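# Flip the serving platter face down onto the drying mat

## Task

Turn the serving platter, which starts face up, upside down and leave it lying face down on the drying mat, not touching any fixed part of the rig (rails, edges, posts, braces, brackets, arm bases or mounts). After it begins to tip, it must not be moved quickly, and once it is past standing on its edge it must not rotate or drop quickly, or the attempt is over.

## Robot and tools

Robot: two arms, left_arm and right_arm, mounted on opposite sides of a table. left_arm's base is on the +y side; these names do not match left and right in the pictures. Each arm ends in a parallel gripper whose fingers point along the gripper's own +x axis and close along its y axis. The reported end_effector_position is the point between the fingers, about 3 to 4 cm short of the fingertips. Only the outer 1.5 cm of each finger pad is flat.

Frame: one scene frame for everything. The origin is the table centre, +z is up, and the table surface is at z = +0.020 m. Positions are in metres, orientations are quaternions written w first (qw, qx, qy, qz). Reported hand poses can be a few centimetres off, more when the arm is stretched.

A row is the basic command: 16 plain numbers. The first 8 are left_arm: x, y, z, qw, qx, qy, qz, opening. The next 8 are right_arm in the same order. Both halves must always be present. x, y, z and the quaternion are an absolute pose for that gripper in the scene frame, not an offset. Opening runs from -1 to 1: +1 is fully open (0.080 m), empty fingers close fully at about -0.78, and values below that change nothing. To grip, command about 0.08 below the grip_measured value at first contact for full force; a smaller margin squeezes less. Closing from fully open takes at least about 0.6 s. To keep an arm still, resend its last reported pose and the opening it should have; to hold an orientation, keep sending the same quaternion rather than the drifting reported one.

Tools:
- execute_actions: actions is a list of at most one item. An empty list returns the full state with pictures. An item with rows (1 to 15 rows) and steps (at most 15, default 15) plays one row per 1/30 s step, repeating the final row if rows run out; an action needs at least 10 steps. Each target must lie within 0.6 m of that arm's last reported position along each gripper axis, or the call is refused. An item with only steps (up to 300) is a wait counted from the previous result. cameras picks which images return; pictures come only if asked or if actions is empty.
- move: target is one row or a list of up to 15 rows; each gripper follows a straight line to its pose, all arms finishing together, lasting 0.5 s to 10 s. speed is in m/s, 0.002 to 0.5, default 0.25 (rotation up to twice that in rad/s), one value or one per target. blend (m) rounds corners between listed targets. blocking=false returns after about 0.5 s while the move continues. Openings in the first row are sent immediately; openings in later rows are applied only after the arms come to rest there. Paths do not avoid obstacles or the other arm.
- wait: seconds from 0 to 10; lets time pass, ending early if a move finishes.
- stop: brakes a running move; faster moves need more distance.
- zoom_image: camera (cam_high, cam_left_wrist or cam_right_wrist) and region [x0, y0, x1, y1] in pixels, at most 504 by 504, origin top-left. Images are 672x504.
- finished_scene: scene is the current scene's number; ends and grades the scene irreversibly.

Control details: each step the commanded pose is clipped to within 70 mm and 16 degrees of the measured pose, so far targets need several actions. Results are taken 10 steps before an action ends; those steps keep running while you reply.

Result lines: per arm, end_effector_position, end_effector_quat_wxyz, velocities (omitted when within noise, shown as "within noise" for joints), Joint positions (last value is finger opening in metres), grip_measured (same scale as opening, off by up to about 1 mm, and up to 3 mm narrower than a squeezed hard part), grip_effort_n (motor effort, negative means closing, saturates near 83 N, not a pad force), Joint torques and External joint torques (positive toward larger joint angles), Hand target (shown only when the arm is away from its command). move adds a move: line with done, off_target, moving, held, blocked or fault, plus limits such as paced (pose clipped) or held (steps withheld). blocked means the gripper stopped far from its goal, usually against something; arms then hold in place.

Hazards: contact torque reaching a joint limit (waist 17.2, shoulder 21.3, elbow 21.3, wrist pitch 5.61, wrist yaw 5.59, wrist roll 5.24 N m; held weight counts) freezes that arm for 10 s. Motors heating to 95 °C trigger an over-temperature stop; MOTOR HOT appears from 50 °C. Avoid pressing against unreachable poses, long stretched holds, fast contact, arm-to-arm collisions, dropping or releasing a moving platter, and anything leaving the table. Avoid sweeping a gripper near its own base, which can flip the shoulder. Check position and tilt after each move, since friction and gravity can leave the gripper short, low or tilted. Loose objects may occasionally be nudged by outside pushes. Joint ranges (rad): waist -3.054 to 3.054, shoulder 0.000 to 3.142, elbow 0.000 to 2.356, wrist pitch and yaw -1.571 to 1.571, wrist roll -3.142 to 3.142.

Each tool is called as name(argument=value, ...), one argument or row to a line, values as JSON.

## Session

execute_actions(
  actions=[],
)

Scene clock: 0.00 s of 3974.00 s.
left_arm: end_effector_position=(+0.3479, +0.1610, +0.3459) grip_measured=+1.000 grip_effort_n=n/a end_effector_quat_wxyz=(+0.891, +0.414, +0.147, -0.113) | right_arm: end_effector_position=(-0.2519, -0.2605, +0.3897) grip_measured=+1.000 grip_effort_n=n/a end_effector_quat_wxyz=(+0.545, +0.034, +0.465, +0.697)
Joint positions: left_arm=[0.639 1.689 1.56 -0.385 -0.76 0.485 0.08] | right_arm=[1.09 1.102 1.345 -0.813 0.553 1.206 0.08]
Joint velocities: within noise
Joint torques (N m): no reading
External joint torques (N m): no reading
Motor temperatures (°C): left_arm=[29 31 26 26 25 31] | right_arm=[28 28 26 29 30 27]
Heat: left arm: hottest shoulder 31 °C (+0.0 °C/min); right arm: hottest wrist yaw 30 °C (+0.0 °C/min).
Hand target: left_arm +0.3480, +0.1610, +0.3457; +0.891, +0.415, +0.148, -0.113 | right_arm -0.2517, -0.2605, +0.3897; +0.545, +0.034, +0.465, +0.697

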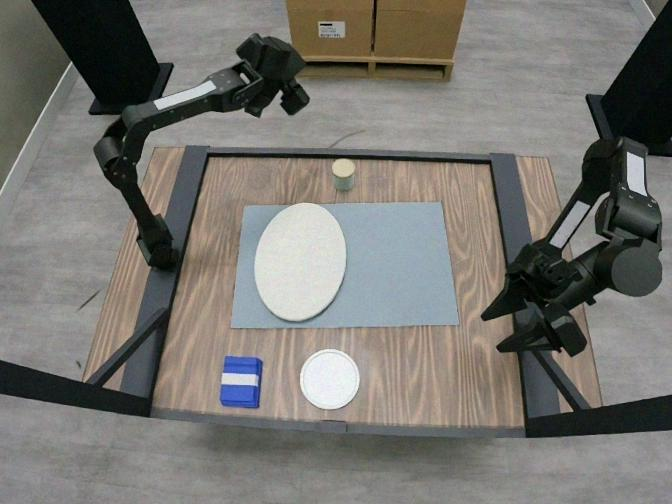

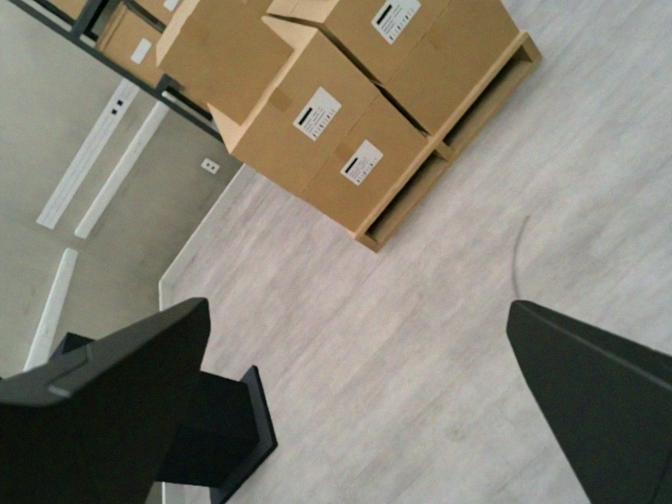

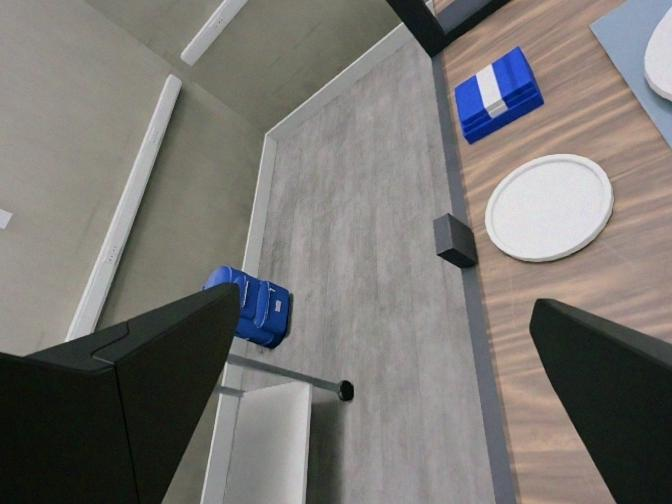

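move(
  target=[
    [0.3479,0.161,0.3459,0.891,0.414,0.147,-0.113,1,0.02,-0.13,0.16,0.641,0.299,0.641,0.299,0.3],
    [0.3479,0.161,0.3459,0.891,0.414,0.147,-0.113,1,0.02,-0.085,0.08,0.641,0.299,0.641,0.299,0.3],
  ],
  speed=[0.3,0.12],
  blend=0.01,
)

zoom_image(
  camera="cam_high",
  region=[230, 170, 460, 350],
)

Scene clock: 4.03 s of 3974.00 s.
left_arm: end_effector_position=(+0.3479, +0.1610, +0.3459) grip_measured=+1.000 grip_effort_n=-0.2 end_effector_quat_wxyz=(+0.891, +0.414, +0.147, -0.113) | right_arm: end_effector_position=(+0.0206, -0.0838, +0.0845) grip_measured=+0.303 grip_effort_n=-17.9 end_effector_quat_wxyz=(+0.639, +0.301, +0.639, +0.304)
Joint positions: left_arm=[0.639 1.689 1.56 -0.385 -0.76 0.485 0.08] | right_arm=[-0.205 1.644 0.595 0.353 -0.149 1.447 0.049]
Joint torques (N m): left_arm=[-0.02 -7.15 7.94 1.56 -0.23 -0.04] | right_arm=[0.12 -5.92 3.87 1.5 0.23 0.09]
External joint torques (N m): left_arm=[0 0.64 1.06 0.04 -0.02 0] | right_arm=[0.12 0.02 -1.48 -0.02 0.26 0.13]
Hand target: left_arm +0.3479, +0.1611, +0.3459; +0.891, +0.414, +0.147, -0.113 | right_arm +0.0200, -0.0851, +0.0800; +0.641, +0.299, +0.641, +0.299
Off the commanded pose: left_arm 0.000 m, 0 deg | right_arm 0.005 m, 1 deg.
Kept back: nothing.
move: done

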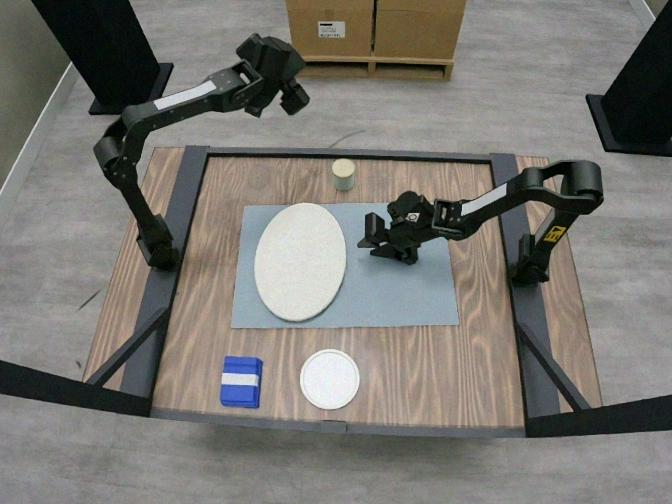

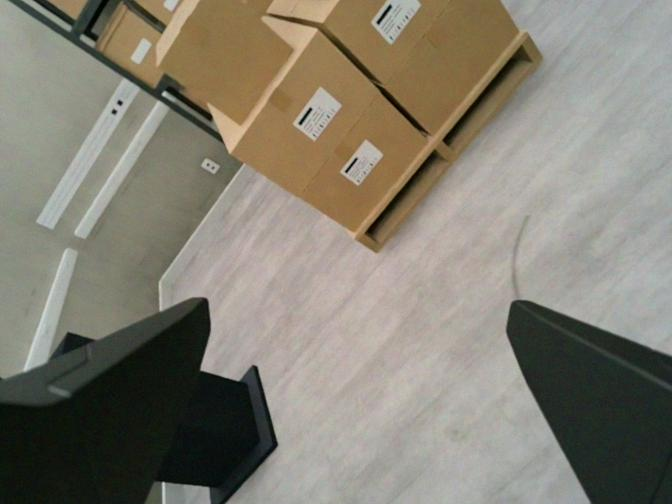

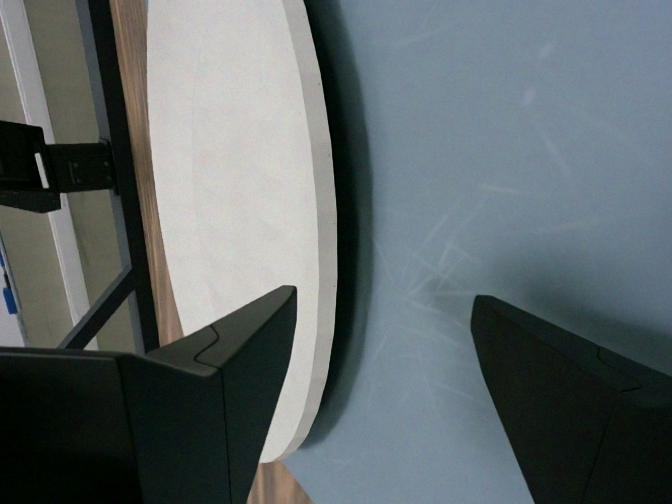

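Scaled by 2.191 from the camera's 672x504 image, which has a finer 960x720 frame.

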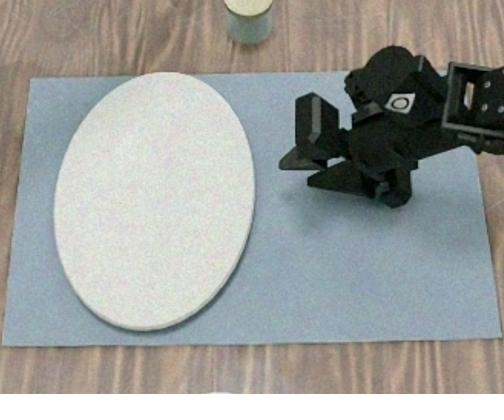

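move(
  target=[
    [0.3479,0.161,0.3459,0.891,0.414,0.147,-0.113,1,-0.01,-0.05,0.072,0.641,0.299,0.641,0.299,0.3],
    [0.3479,0.161,0.3459,0.891,0.414,0.147,-0.113,1,-0.01,-0.005,0.072,0.641,0.299,0.641,0.299,0.3],
  ],
  speed=0.07,
  blend=0.01,
)

zoom_image(
  camera="cam_high",
  region=[230, 170, 460, 350],
)

Scene clock: 6.27 s of 3974.00 s.
left_arm: end_effector_position=(+0.3479, +0.1610, +0.3459) grip_measured=+1.000 grip_effort_n=-0.2 end_effector_quat_wxyz=(+0.891, +0.414, +0.147, -0.113) | right_arm: end_effector_position=(-0.0092, -0.0082, +0.0743) grip_measured=+0.303 grip_effort_n=-17.9 end_effector_quat_wxyz=(+0.640, +0.299, +0.641, +0.301)
Joint positions: left_arm=[0.639 1.689 1.56 -0.385 -0.76 0.485 0.08] | right_arm=[-0.076 1.905 0.883 0.327 -0.048 1.531 0.049]
Joint torques (N m): left_arm=[-0.01 -7.15 7.93 1.56 -0.23 -0.03] | right_arm=[0.08 -7.52 5.51 1.23 0.27 0.09]
External joint torques (N m): left_arm=[-0.05 0.68 1 0.03 -0.01 0.01] | right_arm=[0.07 0.46 0.08 -0.28 0.26 0.13]
Hand target: left_arm +0.3479, +0.1611, +0.3459; +0.891, +0.414, +0.147, -0.113 | right_arm -0.0099, -0.0051, +0.0719; +0.641, +0.299, +0.641, +0.299
Off the commanded pose: left_arm 0.000 m, 0 deg | right_arm 0.004 m, 0 deg.
Kept back: nothing.
move: done

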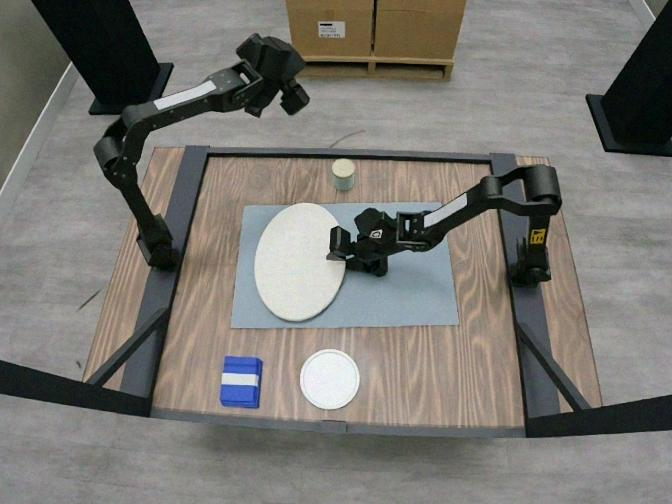

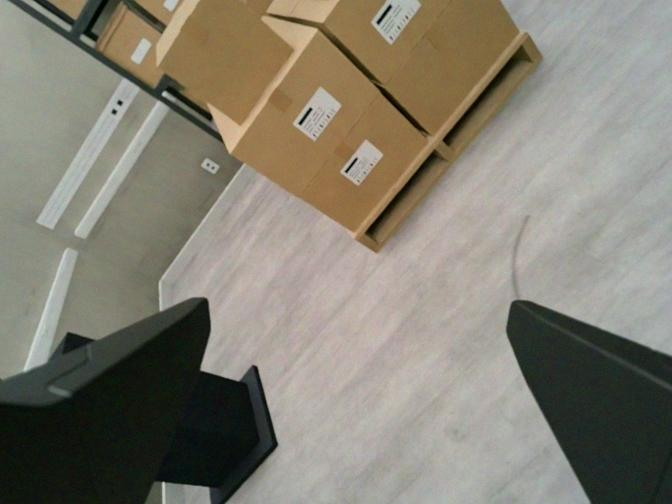

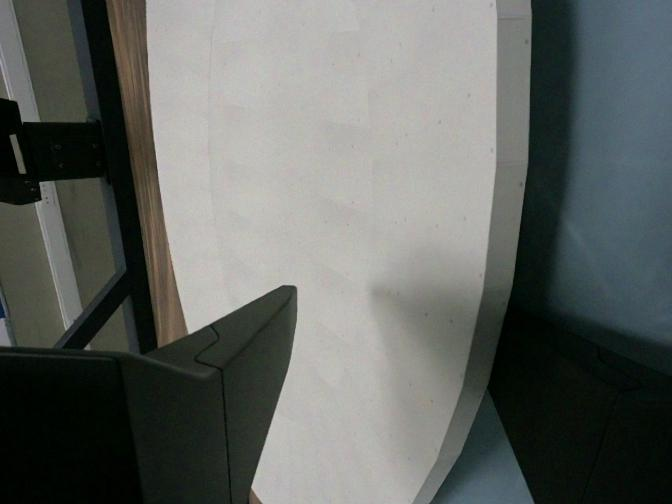

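Scaled by 2.191 from the camera's 672x504 image, which has a finer 960x720 frame.

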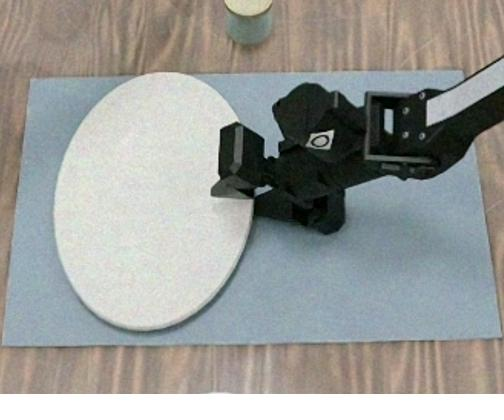

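Well aligned. Slightly deeper, then close gradually.

move(
  target=[
    [0.3479,0.161,0.3459,0.891,0.414,0.147,-0.113,1,-0.01,0.006,0.071,0.641,0.299,0.641,0.299,0.3],
    [0.3479,0.161,0.3459,0.891,0.414,0.147,-0.113,1,-0.01,0.006,0.071,0.641,0.299,0.641,0.299,-0.1],
    [0.3479,0.161,0.3459,0.891,0.414,0.147,-0.113,1,-0.01,0.008,0.073,0.641,0.299,0.641,0.299,-0.4],
    [0.3479,0.161,0.3459,0.891,0.414,0.147,-0.113,1,-0.01,0.008,0.075,0.641,0.299,0.641,0.299,-0.6],
    [0.3479,0.161,0.3459,0.891,0.414,0.147,-0.113,1,-0.01,0.008,0.077,0.641,0.299,0.641,0.299,-0.9],
  ],
  speed=0.04,
)

zoom_image(
  camera="cam_high",
  region=[230, 170, 460, 350],
)

Scene clock: 11.57 s of 3974.00 s.
left_arm: end_effector_position=(+0.3479, +0.1610, +0.3459) grip_measured=+1.000 grip_effort_n=-0.2 end_effector_quat_wxyz=(+0.891, +0.414, +0.147, -0.113) | right_arm: end_effector_position=(-0.0089, -0.0013, +0.0731) grip_measured=-0.421 grip_effort_n=-83.5 end_effector_quat_wxyz=(+0.643, +0.295, +0.644, +0.293)
Joint positions: left_arm=[0.639 1.689 1.56 -0.385 -0.76 0.485 0.08] | right_arm=[-0.074 1.928 0.928 0.285 -0.045 1.536 0.016]
Joint torques (N m): left_arm=[-0.02 -7.14 7.92 1.56 -0.22 -0.03] | right_arm=[0.23 -7.88 7.74 1.34 0.14 0.03]
External joint torques (N m): left_arm=[-0.01 0.65 1.02 0.04 -0.01 0] | right_arm=[0.24 0.33 2.24 -0.15 0.12 0.07]
Hand target: left_arm +0.3479, +0.1611, +0.3459; +0.891, +0.414, +0.147, -0.113 | right_arm -0.0101, +0.0077, +0.0771; +0.641, +0.299, +0.641, +0.299
Off the commanded pose: left_arm 0.000 m, 0 deg | right_arm 0.010 m, 1 deg.
Kept back: nothing.
move: off_target (right_arm); target 2's new opening was sent with right_arm's hand 0.009 m and 1 deg from that target; target 3's new opening was sent with right_arm's hand 0.011 m and 1 deg from that target; target 4's new opening was sent with right_arm's hand 0.011 m and 1 deg from that target; target 5's new opening was sent with right_arm's hand 0.010 m and 1 deg from that target

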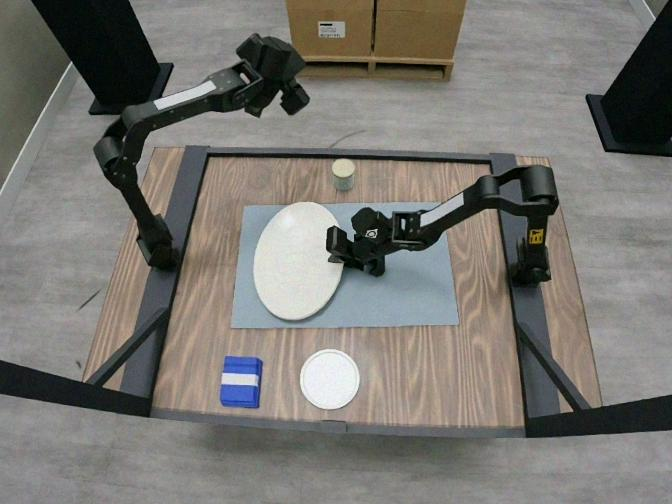

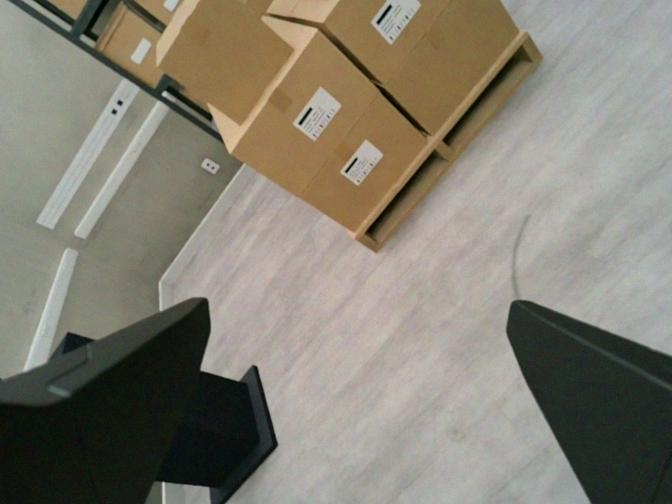

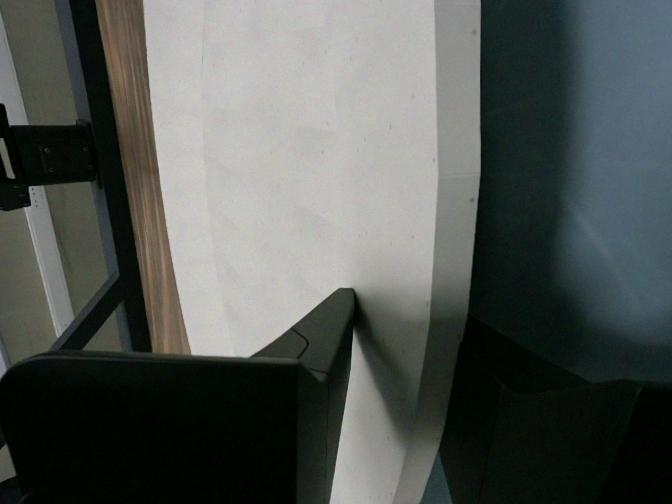

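Scaled by 2.191 from the camera's 672x504 image, which has a finer 960x720 frame.

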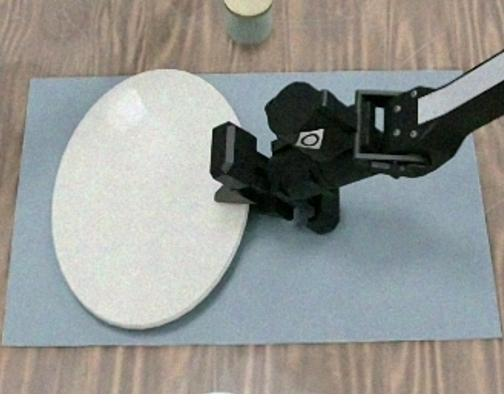

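move(
  target=[
    [0.3479,0.161,0.3459,0.891,0.414,0.147,-0.113,1,-0.01,0.005,0.13,0.641,0.299,0.641,0.299,-0.9],
  ],
  speed=0.04,
)

zoom_image(
  camera="cam_high",
  region=[230, 170, 460, 350],
)

Scene clock: 13.57 s of 3974.00 s.
left_arm: end_effector_position=(+0.3479, +0.1610, +0.3459) grip_measured=+1.000 grip_effort_n=-0.2 end_effector_quat_wxyz=(+0.891, +0.414, +0.147, -0.113) | right_arm: end_effector_position=(-0.0087, +0.0025, +0.1133) grip_measured=-0.599 grip_effort_n=-83.5 end_effector_quat_wxyz=(+0.645, +0.290, +0.646, +0.288)
Joint positions: left_arm=[0.639 1.689 1.56 -0.385 -0.76 0.485 0.08] | right_arm=[-0.074 1.84 1.02 0.09 -0.045 1.536 0.008]
Joint torques (N m): left_arm=[-0.01 -7.15 7.92 1.56 -0.22 -0.03] | right_arm=[0.22 -13.66 6.16 0.63 0.09 0.02]
External joint torques (N m): left_arm=[0 0.77 0.95 0.02 -0.01 0.01] | right_arm=[0.24 -5.43 0.02 -0.87 0.08 0.06]
Hand target: left_arm +0.3479, +0.1611, +0.3459; +0.891, +0.414, +0.147, -0.113 | right_arm -0.0101, +0.0049, +0.1298; +0.641, +0.299, +0.641, +0.299
Off the commanded pose: left_arm 0.000 m, 0 deg | right_arm 0.017 m, 2 deg.
Kept back: nothing.
move: off_target (right_arm)

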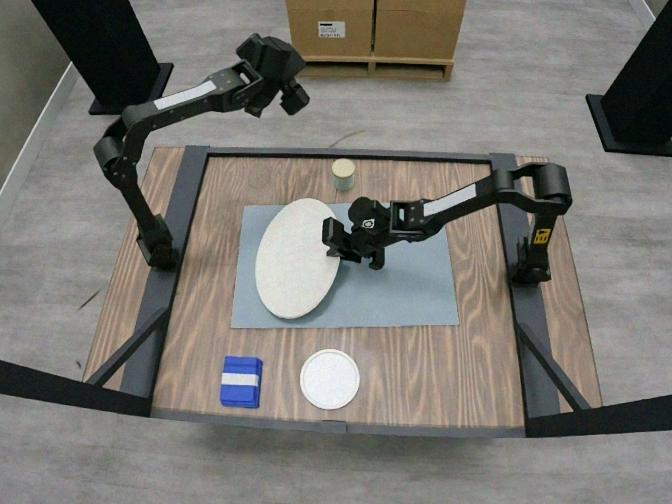

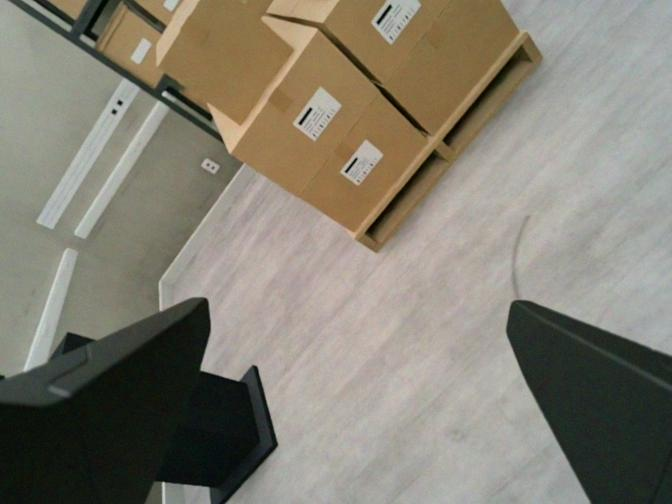

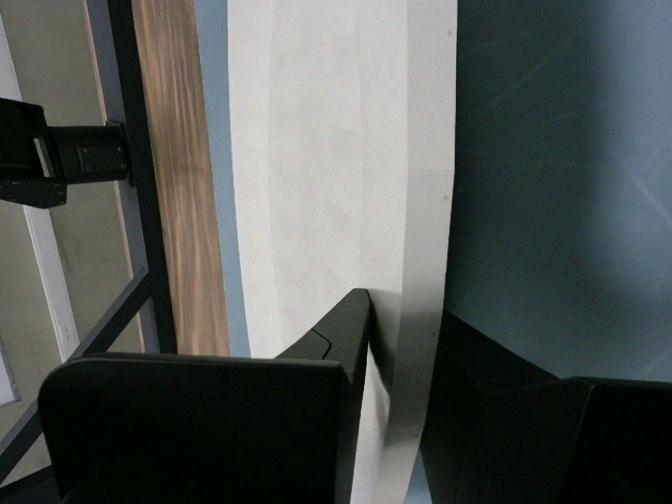

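Scaled by 2.191 from the camera's 672x504 image, which has a finer 960x720 frame.

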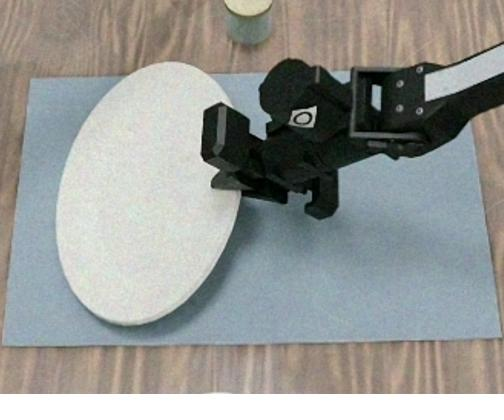

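move(
  target=[
    [0.3479,0.161,0.3459,0.891,0.414,0.147,-0.113,1,-0.005,0.0,0.19,0.674,0.213,0.674,0.213,-0.9],
    [0.3479,0.161,0.3459,0.891,0.414,0.147,-0.113,1,0,-0.04,0.27,0.694,0.135,0.694,0.135,-0.9],
    [0.3479,0.161,0.3459,0.891,0.414,0.147,-0.113,1,0,-0.07,0.34,0.701,0.092,0.701,0.092,-0.9],
  ],
  speed=0.07,
  blend=0.015,
)

zoom_image(
  camera="cam_high",
  region=[230, 170, 460, 350],
)

Scene clock: 19.67 s of 3974.00 s.
left_arm: end_effector_position=(+0.3479, +0.1610, +0.3459) grip_measured=+1.000 grip_effort_n=-0.2 end_effector_quat_wxyz=(+0.891, +0.414, +0.147, -0.113) | right_arm: end_effector_position=(-0.0013, -0.0610, +0.2713) grip_measured=-0.627 grip_effort_n=-83.5 end_effector_quat_wxyz=(+0.700, +0.065, +0.709, +0.062)
Joint positions: left_arm=[0.639 1.689 1.56 -0.385 -0.76 0.485 0.08] | right_arm=[-0.095 2.01 2.196 -1.578 -0.027 1.498 0.007]
Joint torques (N m): left_arm=[-0.04 -7.06 8.09 1.44 -0.26 -0.04] | right_arm=[-0.02 -16.69 6.64 0.61 0.06 0.01]
External joint torques (N m): left_arm=[0 0.6 1.29 -0.06 -0.05 0] | right_arm=[-0.13 -7.86 1.1 0 0.04 0.02]
Motor temperatures (°C): left_arm=[29 35 30 29 25 30] | right_arm=[28 34 32 32 30 27]
Hand target: left_arm +0.3479, +0.1610, +0.3459; +0.891, +0.414, +0.147, -0.113 | right_arm -0.0016, -0.0647, +0.2954; +0.699, +0.091, +0.704, +0.088
Off the commanded pose: left_arm 0.000 m, 0 deg | right_arm 0.069 m, 5 deg.
Kept back: nothing.
move: blocked (right_arm; both arms now hold where they are)

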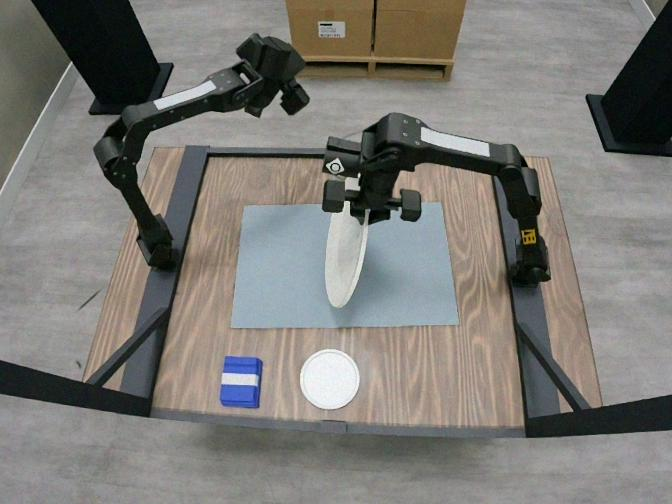

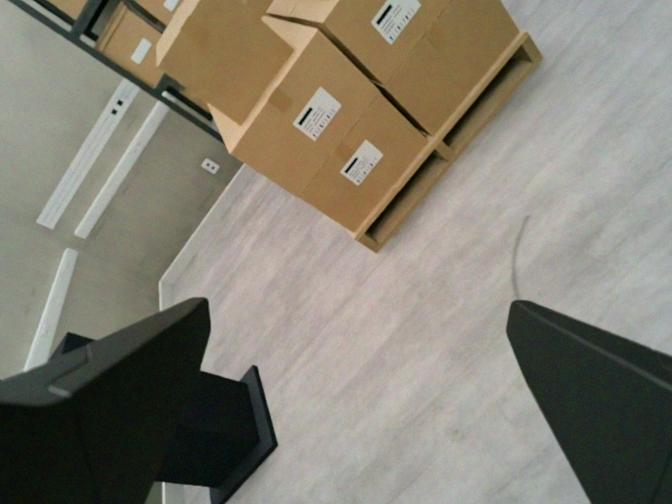

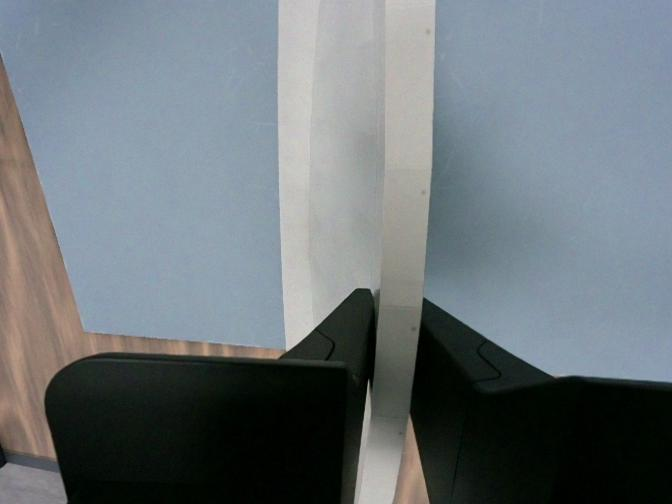

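Scaled by 2.191 from the camera's 672x504 image, which has a finer 960x720 frame.

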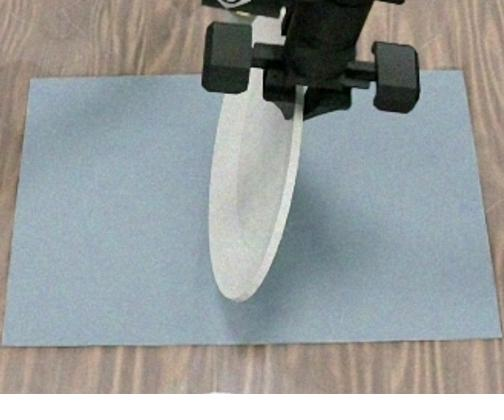

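move(
  target=[
    [0.3479,0.161,0.3459,0.891,0.414,0.147,-0.113,1,0.005,-0.09,0.31,0.701,0.092,0.701,0.092,-0.9],
    [0.3479,0.161,0.3459,0.891,0.414,0.147,-0.113,1,0.005,-0.1,0.31,0.683,-0.183,0.612,0.354,-0.9],
  ],
  speed=[0.06,0.14],
  blend=0.01,
)

zoom_image(
  camera="cam_high",
  region=[230, 120, 510, 350],
)

Scene clock: 24.17 s of 3974.00 s.
left_arm: end_effector_position=(+0.3479, +0.1610, +0.3459) grip_measured=+1.000 grip_effort_n=-0.2 end_effector_quat_wxyz=(+0.891, +0.414, +0.147, -0.113) | right_arm: end_effector_position=(+0.0045, -0.0937, +0.2807) grip_measured=-0.627 grip_effort_n=-83.5 end_effector_quat_wxyz=(+0.672, -0.213, +0.630, +0.326)
Joint positions: left_arm=[0.639 1.689 1.56 -0.385 -0.76 0.485 0.08] | right_arm=[-0.117 1.884 2.06 -1.578 -0.024 0.687 0.007]
Joint torques (N m): left_arm=[-0.01 -7.15 7.93 1.57 -0.23 -0.03] | right_arm=[-0.3 -18.09 6.37 0.83 -0.03 -0.11]
External joint torques (N m): left_arm=[-0.04 0.82 0.9 0.01 -0.01 0.01] | right_arm=[-0.3 -10.23 0.84 0.2 -0.05 -0.1]
Motor temperatures (°C): left_arm=[29 36 31 30 25 30] | right_arm=[28 39 32 31 30 27]
Heat: left arm: hottest shoulder 36 °C (+12.4 °C/min); right arm: hottest shoulder 39 °C (+27.3 °C/min). Heating fast: the right arm's shoulder motor: a push or a pull is the cause, and it goes on while you think. Ease it with your next call, before anything else.
Hand target: left_arm +0.3479, +0.1611, +0.3459; +0.891, +0.414, +0.147, -0.113 | right_arm +0.0048, -0.1006, +0.3092; +0.683, -0.183, +0.612, +0.354
Off the commanded pose: left_arm 0.000 m, 0 deg | right_arm 0.030 m, 5 deg.
Kept back: nothing.
move: off_target (right_arm)

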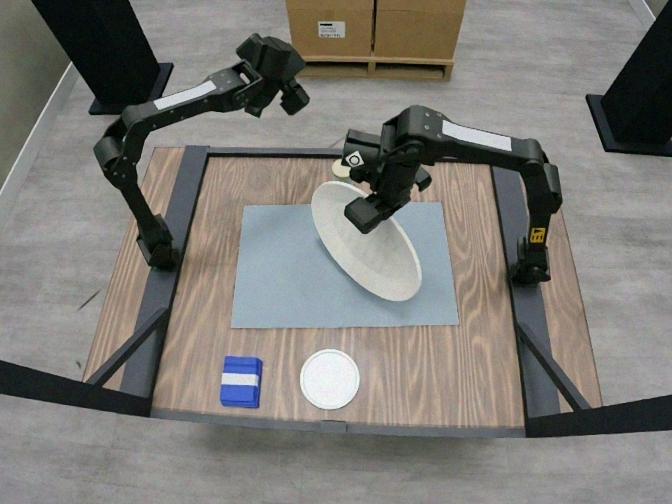

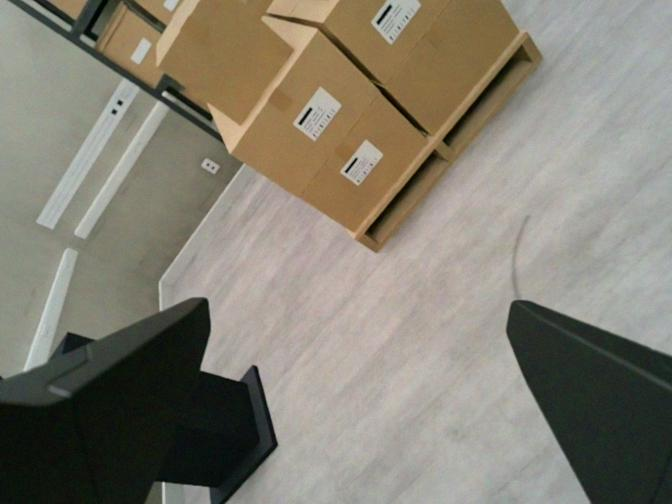

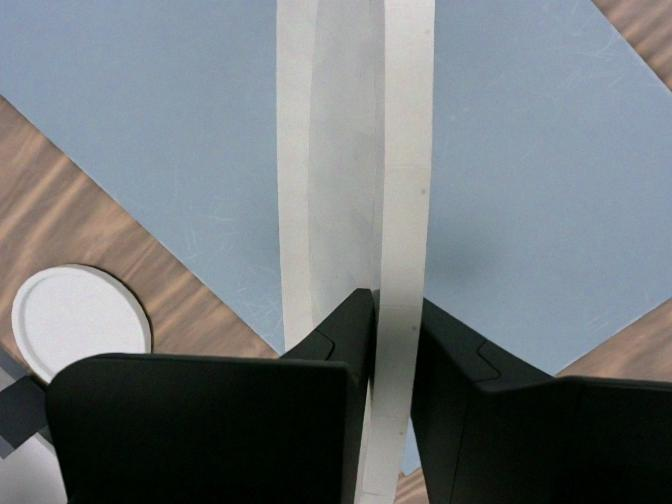

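Scaled by 1.800 from the camera's 672x504 image, which has a finer 960x720 frame.

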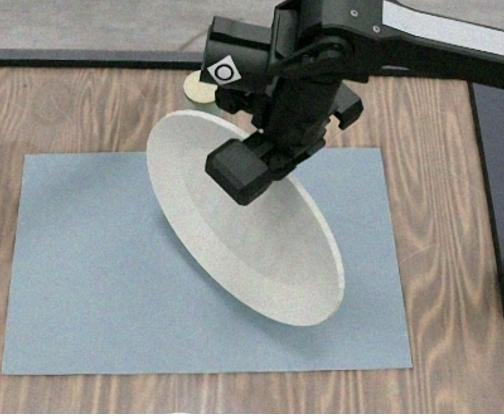

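move(
  target=[
    [0.3479,0.161,0.3459,0.891,0.414,0.147,-0.113,1,0.005,-0.1,0.31,0.561,-0.4305,0.4305,0.561,-0.9],
    [0.3479,0.161,0.3459,0.891,0.414,0.147,-0.113,1,0.005,-0.1,0.31,0.354,-0.612,0.183,0.683,-0.9],
    [0.3479,0.161,0.3459,0.891,0.414,0.147,-0.113,1,0.005,-0.1,0.31,0.092,-0.701,-0.092,0.701,-0.9],
  ],
  speed=0.16,
  blend=0.02,
)

zoom_image(
  camera="cam_high",
  region=[230, 120, 510, 350],
)

Scene clock: 32.70 s of 3974.00 s.
left_arm: end_effector_position=(+0.3479, +0.1610, +0.3459) grip_measured=+1.000 grip_effort_n=-0.2 end_effector_quat_wxyz=(+0.891, +0.414, +0.147, -0.113) | right_arm: end_effector_position=(+0.0054, -0.0956, +0.2804) grip_measured=-0.627 grip_effort_n=-83.5 end_effector_quat_wxyz=(+0.059, -0.704, -0.058, +0.706)
Joint positions: left_arm=[0.639 1.689 1.56 -0.385 -0.76 0.485 0.08] | right_arm=[-0.118 1.878 2.051 -1.578 -0.019 -1.669 0.007]
Joint torques (N m): left_arm=[-0.03 -7.14 7.94 1.56 -0.23 -0.04] | right_arm=[-0.47 -17.06 7.4 0.64 -0.24 -0.11]
External joint torques (N m): left_arm=[0.03 0.65 1.06 0.05 -0.02 0] | right_arm=[-0.46 -9.15 1.86 0.08 -0.18 -0.12]
Motor temperatures (°C): left_arm=[29 37 32 31 25 30] | right_arm=[28 44 33 31 30 27]
Heat: left arm: hottest shoulder 37 °C (+11.0 °C/min); right arm: hottest shoulder 44 °C (+29.4 °C/min). Heating fast: the right arm's shoulder motor: a push or a pull is the cause, and it goes on while you think. Ease it with your next call, before anything else.
Hand target: left_arm +0.3479, +0.1611, +0.3459; +0.891, +0.414, +0.147, -0.113 | right_arm +0.0049, -0.1010, +0.3091; -0.092, +0.701, +0.092, -0.701
Off the commanded pose: left_arm 0.000 m, 0 deg | right_arm 0.030 m, 5 deg.
Kept back: nothing.
move: off_target (right_arm)

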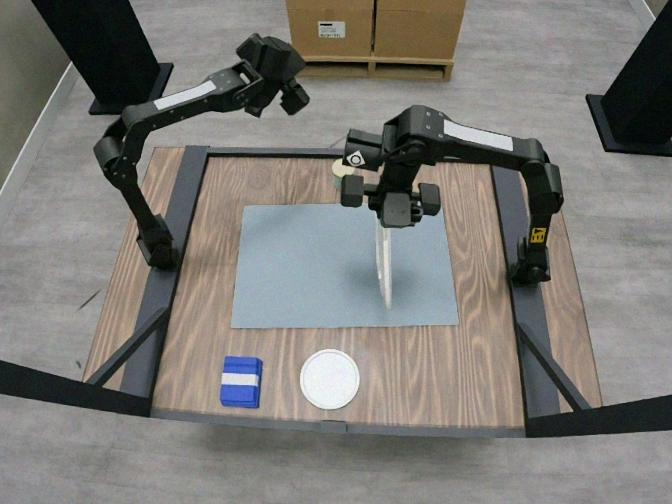

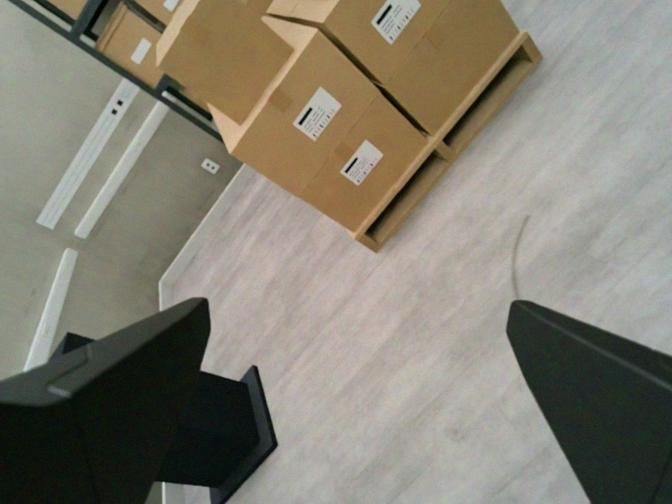

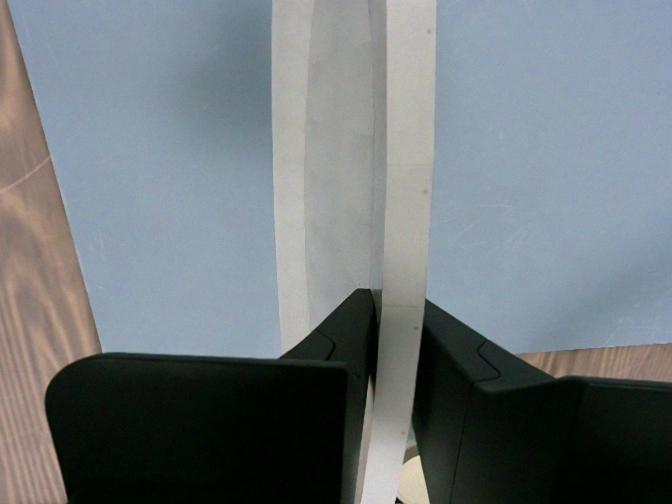

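Scaled by 1.800 from the camera's 672x504 image, which has a finer 960x720 frame.

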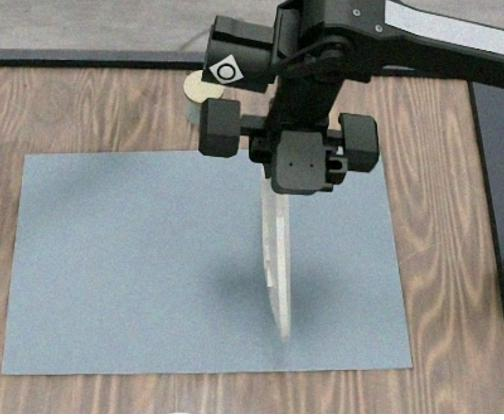

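move(
  target=[
    [0.3479,0.161,0.3459,0.891,0.414,0.147,-0.113,1,0.005,-0.09,0.31,0.213,-0.674,-0.213,0.674,-0.9],
    [0.3479,0.161,0.3459,0.891,0.414,0.147,-0.113,1,0.005,-0.09,0.27,0.354,-0.612,-0.354,0.612,-0.9],
  ],
  speed=0.06,
  blend=0.01,
)

zoom_image(
  camera="cam_high",
  region=[230, 120, 510, 350],
)

Scene clock: 40.47 s of 3974.00 s.
left_arm: end_effector_position=(+0.3479, +0.1610, +0.3459) grip_measured=+1.000 grip_effort_n=0.2 end_effector_quat_wxyz=(+0.891, +0.414, +0.147, -0.113) | right_arm: end_effector_position=(+0.0058, -0.0992, +0.2215) grip_measured=-0.628 grip_effort_n=-83.5 end_effector_quat_wxyz=(+0.307, -0.638, -0.299, +0.640)
Joint positions: left_arm=[0.639 1.689 1.56 -0.385 -0.76 0.485 0.08] | right_arm=[-0.155 1.285 0.902 -0.308 -0.105 -1.649 0.007]
Joint torques (N m): left_arm=[-0.03 -7.08 8.07 1.44 -0.26 -0.04] | right_arm=[-0.26 -6.18 6.25 2.39 -0.09 0.1]
External joint torques (N m): left_arm=[-0.03 0.92 1.05 -0.1 -0.04 0] | right_arm=[-0.21 -1.49 -0.68 0.9 -0.02 0.06]
Motor temperatures (°C): left_arm=[29 38 33 31 25 30] | right_arm=[28 47 35 36 31 27]
Hand target: left_arm +0.3479, +0.1610, +0.3459; +0.891, +0.414, +0.147, -0.113 | right_arm +0.0056, -0.0962, +0.2286; -0.314, +0.634, +0.309, -0.635
Off the commanded pose: left_arm 0.000 m, 0 deg | right_arm 0.049 m, 9 deg.
Kept back: nothing.
move: blocked (right_arm; both arms now hold where they are)

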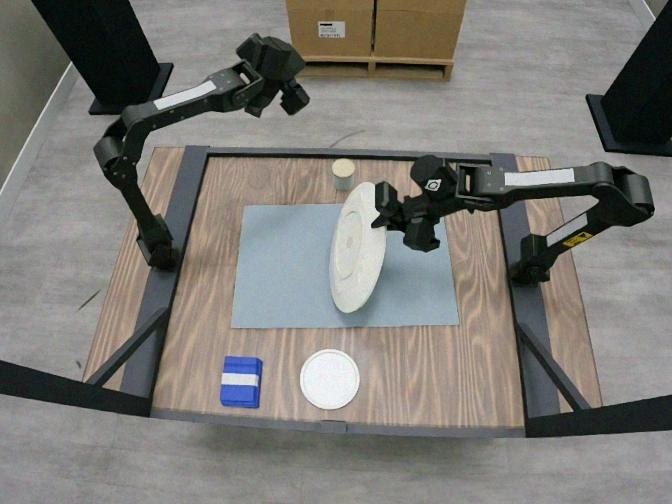

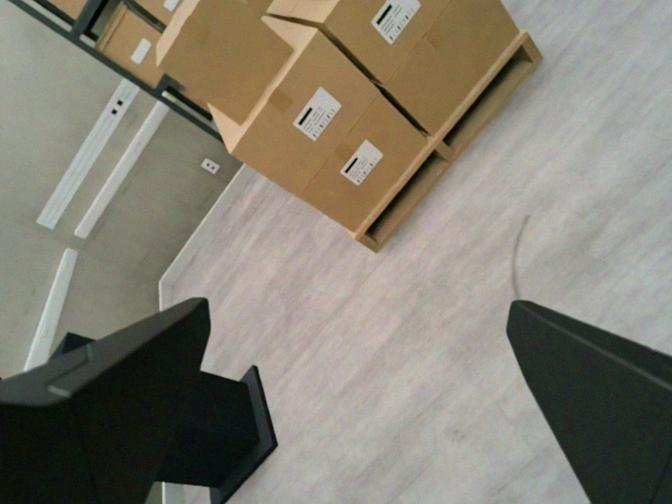

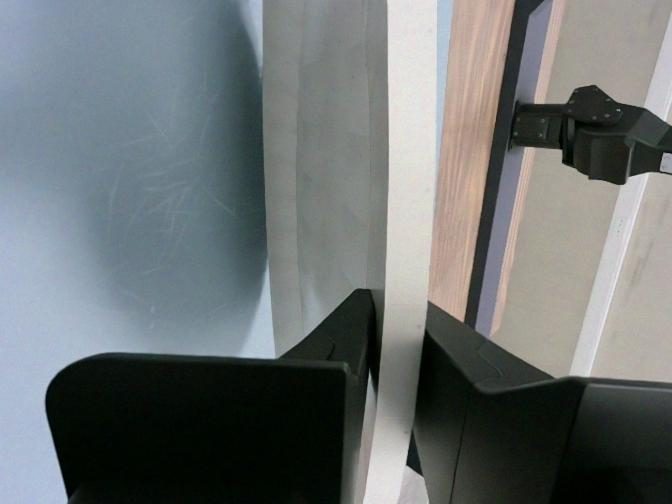

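Scaled by 1.800 from the camera's 672x504 image, which has a finer 960x720 frame.

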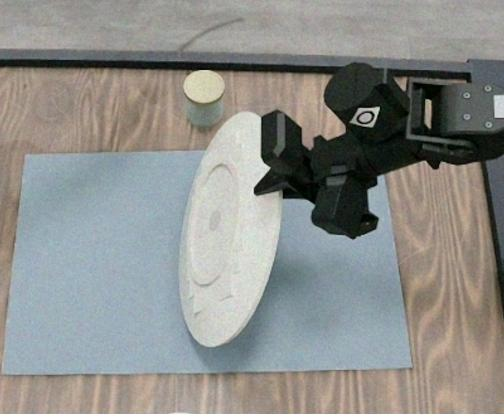

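move(
  target=[
    [0.3479,0.161,0.3459,0.891,0.414,0.147,-0.113,1,-0.005,-0.09,0.23,0.430,-0.561,-0.430,0.561,-0.9],
    [0.3479,0.161,0.3459,0.891,0.414,0.147,-0.113,1,-0.01,-0.1,0.185,0.521,-0.478,-0.521,0.478,-0.9],
  ],
  speed=0.06,
  blend=0.01,
)

zoom_image(
  camera="cam_high",
  region=[230, 120, 510, 350],
)

Scene clock: 47.73 s of 3974.00 s.
left_arm: end_effector_position=(+0.3479, +0.1610, +0.3459) grip_measured=+1.000 grip_effort_n=-0.2 end_effector_quat_wxyz=(+0.891, +0.414, +0.147, -0.113) | right_arm: end_effector_position=(-0.0089, -0.1142, +0.1263) grip_measured=-0.626 grip_effort_n=-83.5 end_effector_quat_wxyz=(+0.469, -0.532, -0.459, +0.535)
Joint positions: left_arm=[0.639 1.689 1.56 -0.385 -0.76 0.485 0.08] | right_arm=[-0.113 1.765 0.196 1.429 -0.092 -1.571 0.007]
Joint torques (N m): left_arm=[-0.04 -7.07 8.09 1.44 -0.26 -0.04] | right_arm=[0.02 -7.69 3.92 2.33 0.01 0.12]
External joint torques (N m): left_arm=[0.01 0.96 1.04 -0.11 -0.05 0] | right_arm=[0.01 -3.04 0.79 0.6 0.03 0.06]
Motor temperatures (°C): left_arm=[29 39 34 31 25 30] | right_arm=[27 45 36 46 31 27]
Heat: left arm: hottest shoulder 39 °C (+10.1 °C/min); right arm: hottest wrist pitch 46 °C (+21.4 °C/min). Heating fast: the right arm's wrist pitch motor: a push or a pull is the cause, and it goes on while you think. Ease it with your next call, before anything else.
Hand target: left_arm +0.3479, +0.1610, +0.3459; +0.891, +0.414, +0.147, -0.113 | right_arm -0.0090, -0.1093, +0.1390; -0.479, +0.522, +0.472, -0.525
Off the commanded pose: left_arm 0.000 m, 0 deg | right_arm 0.060 m, 13 deg.
Kept back: nothing.
move: blocked (right_arm; both arms now hold where they are)

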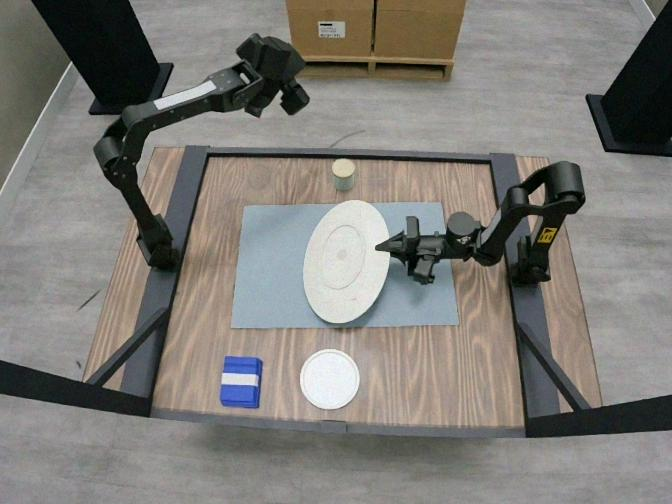

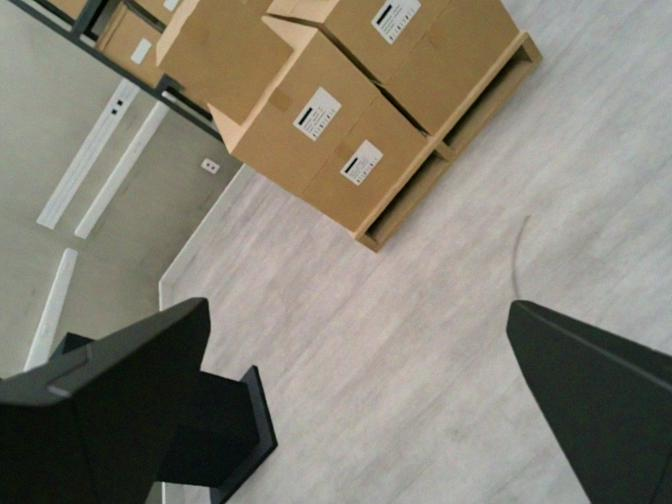

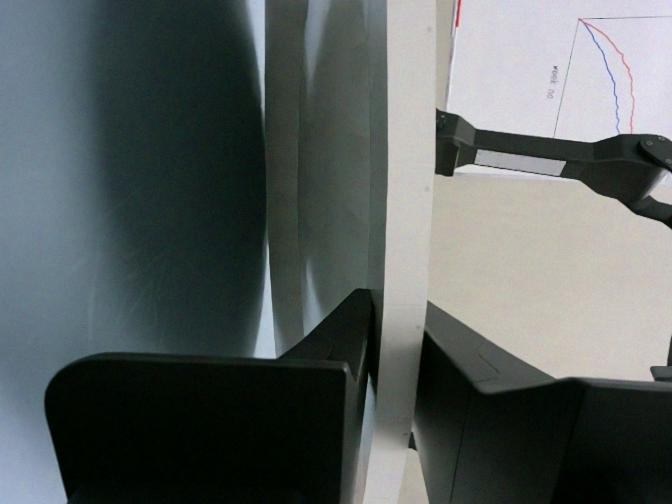

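Scaled by 1.800 from the camera's 672x504 image, which has a finer 960x720 frame.

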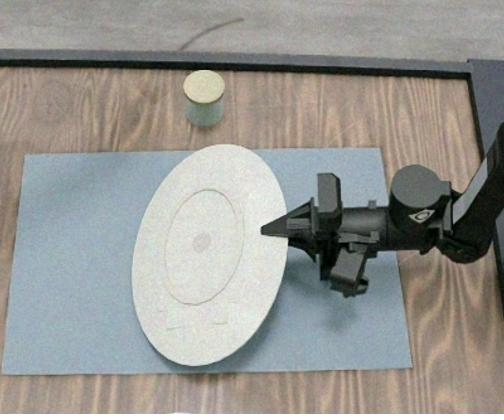

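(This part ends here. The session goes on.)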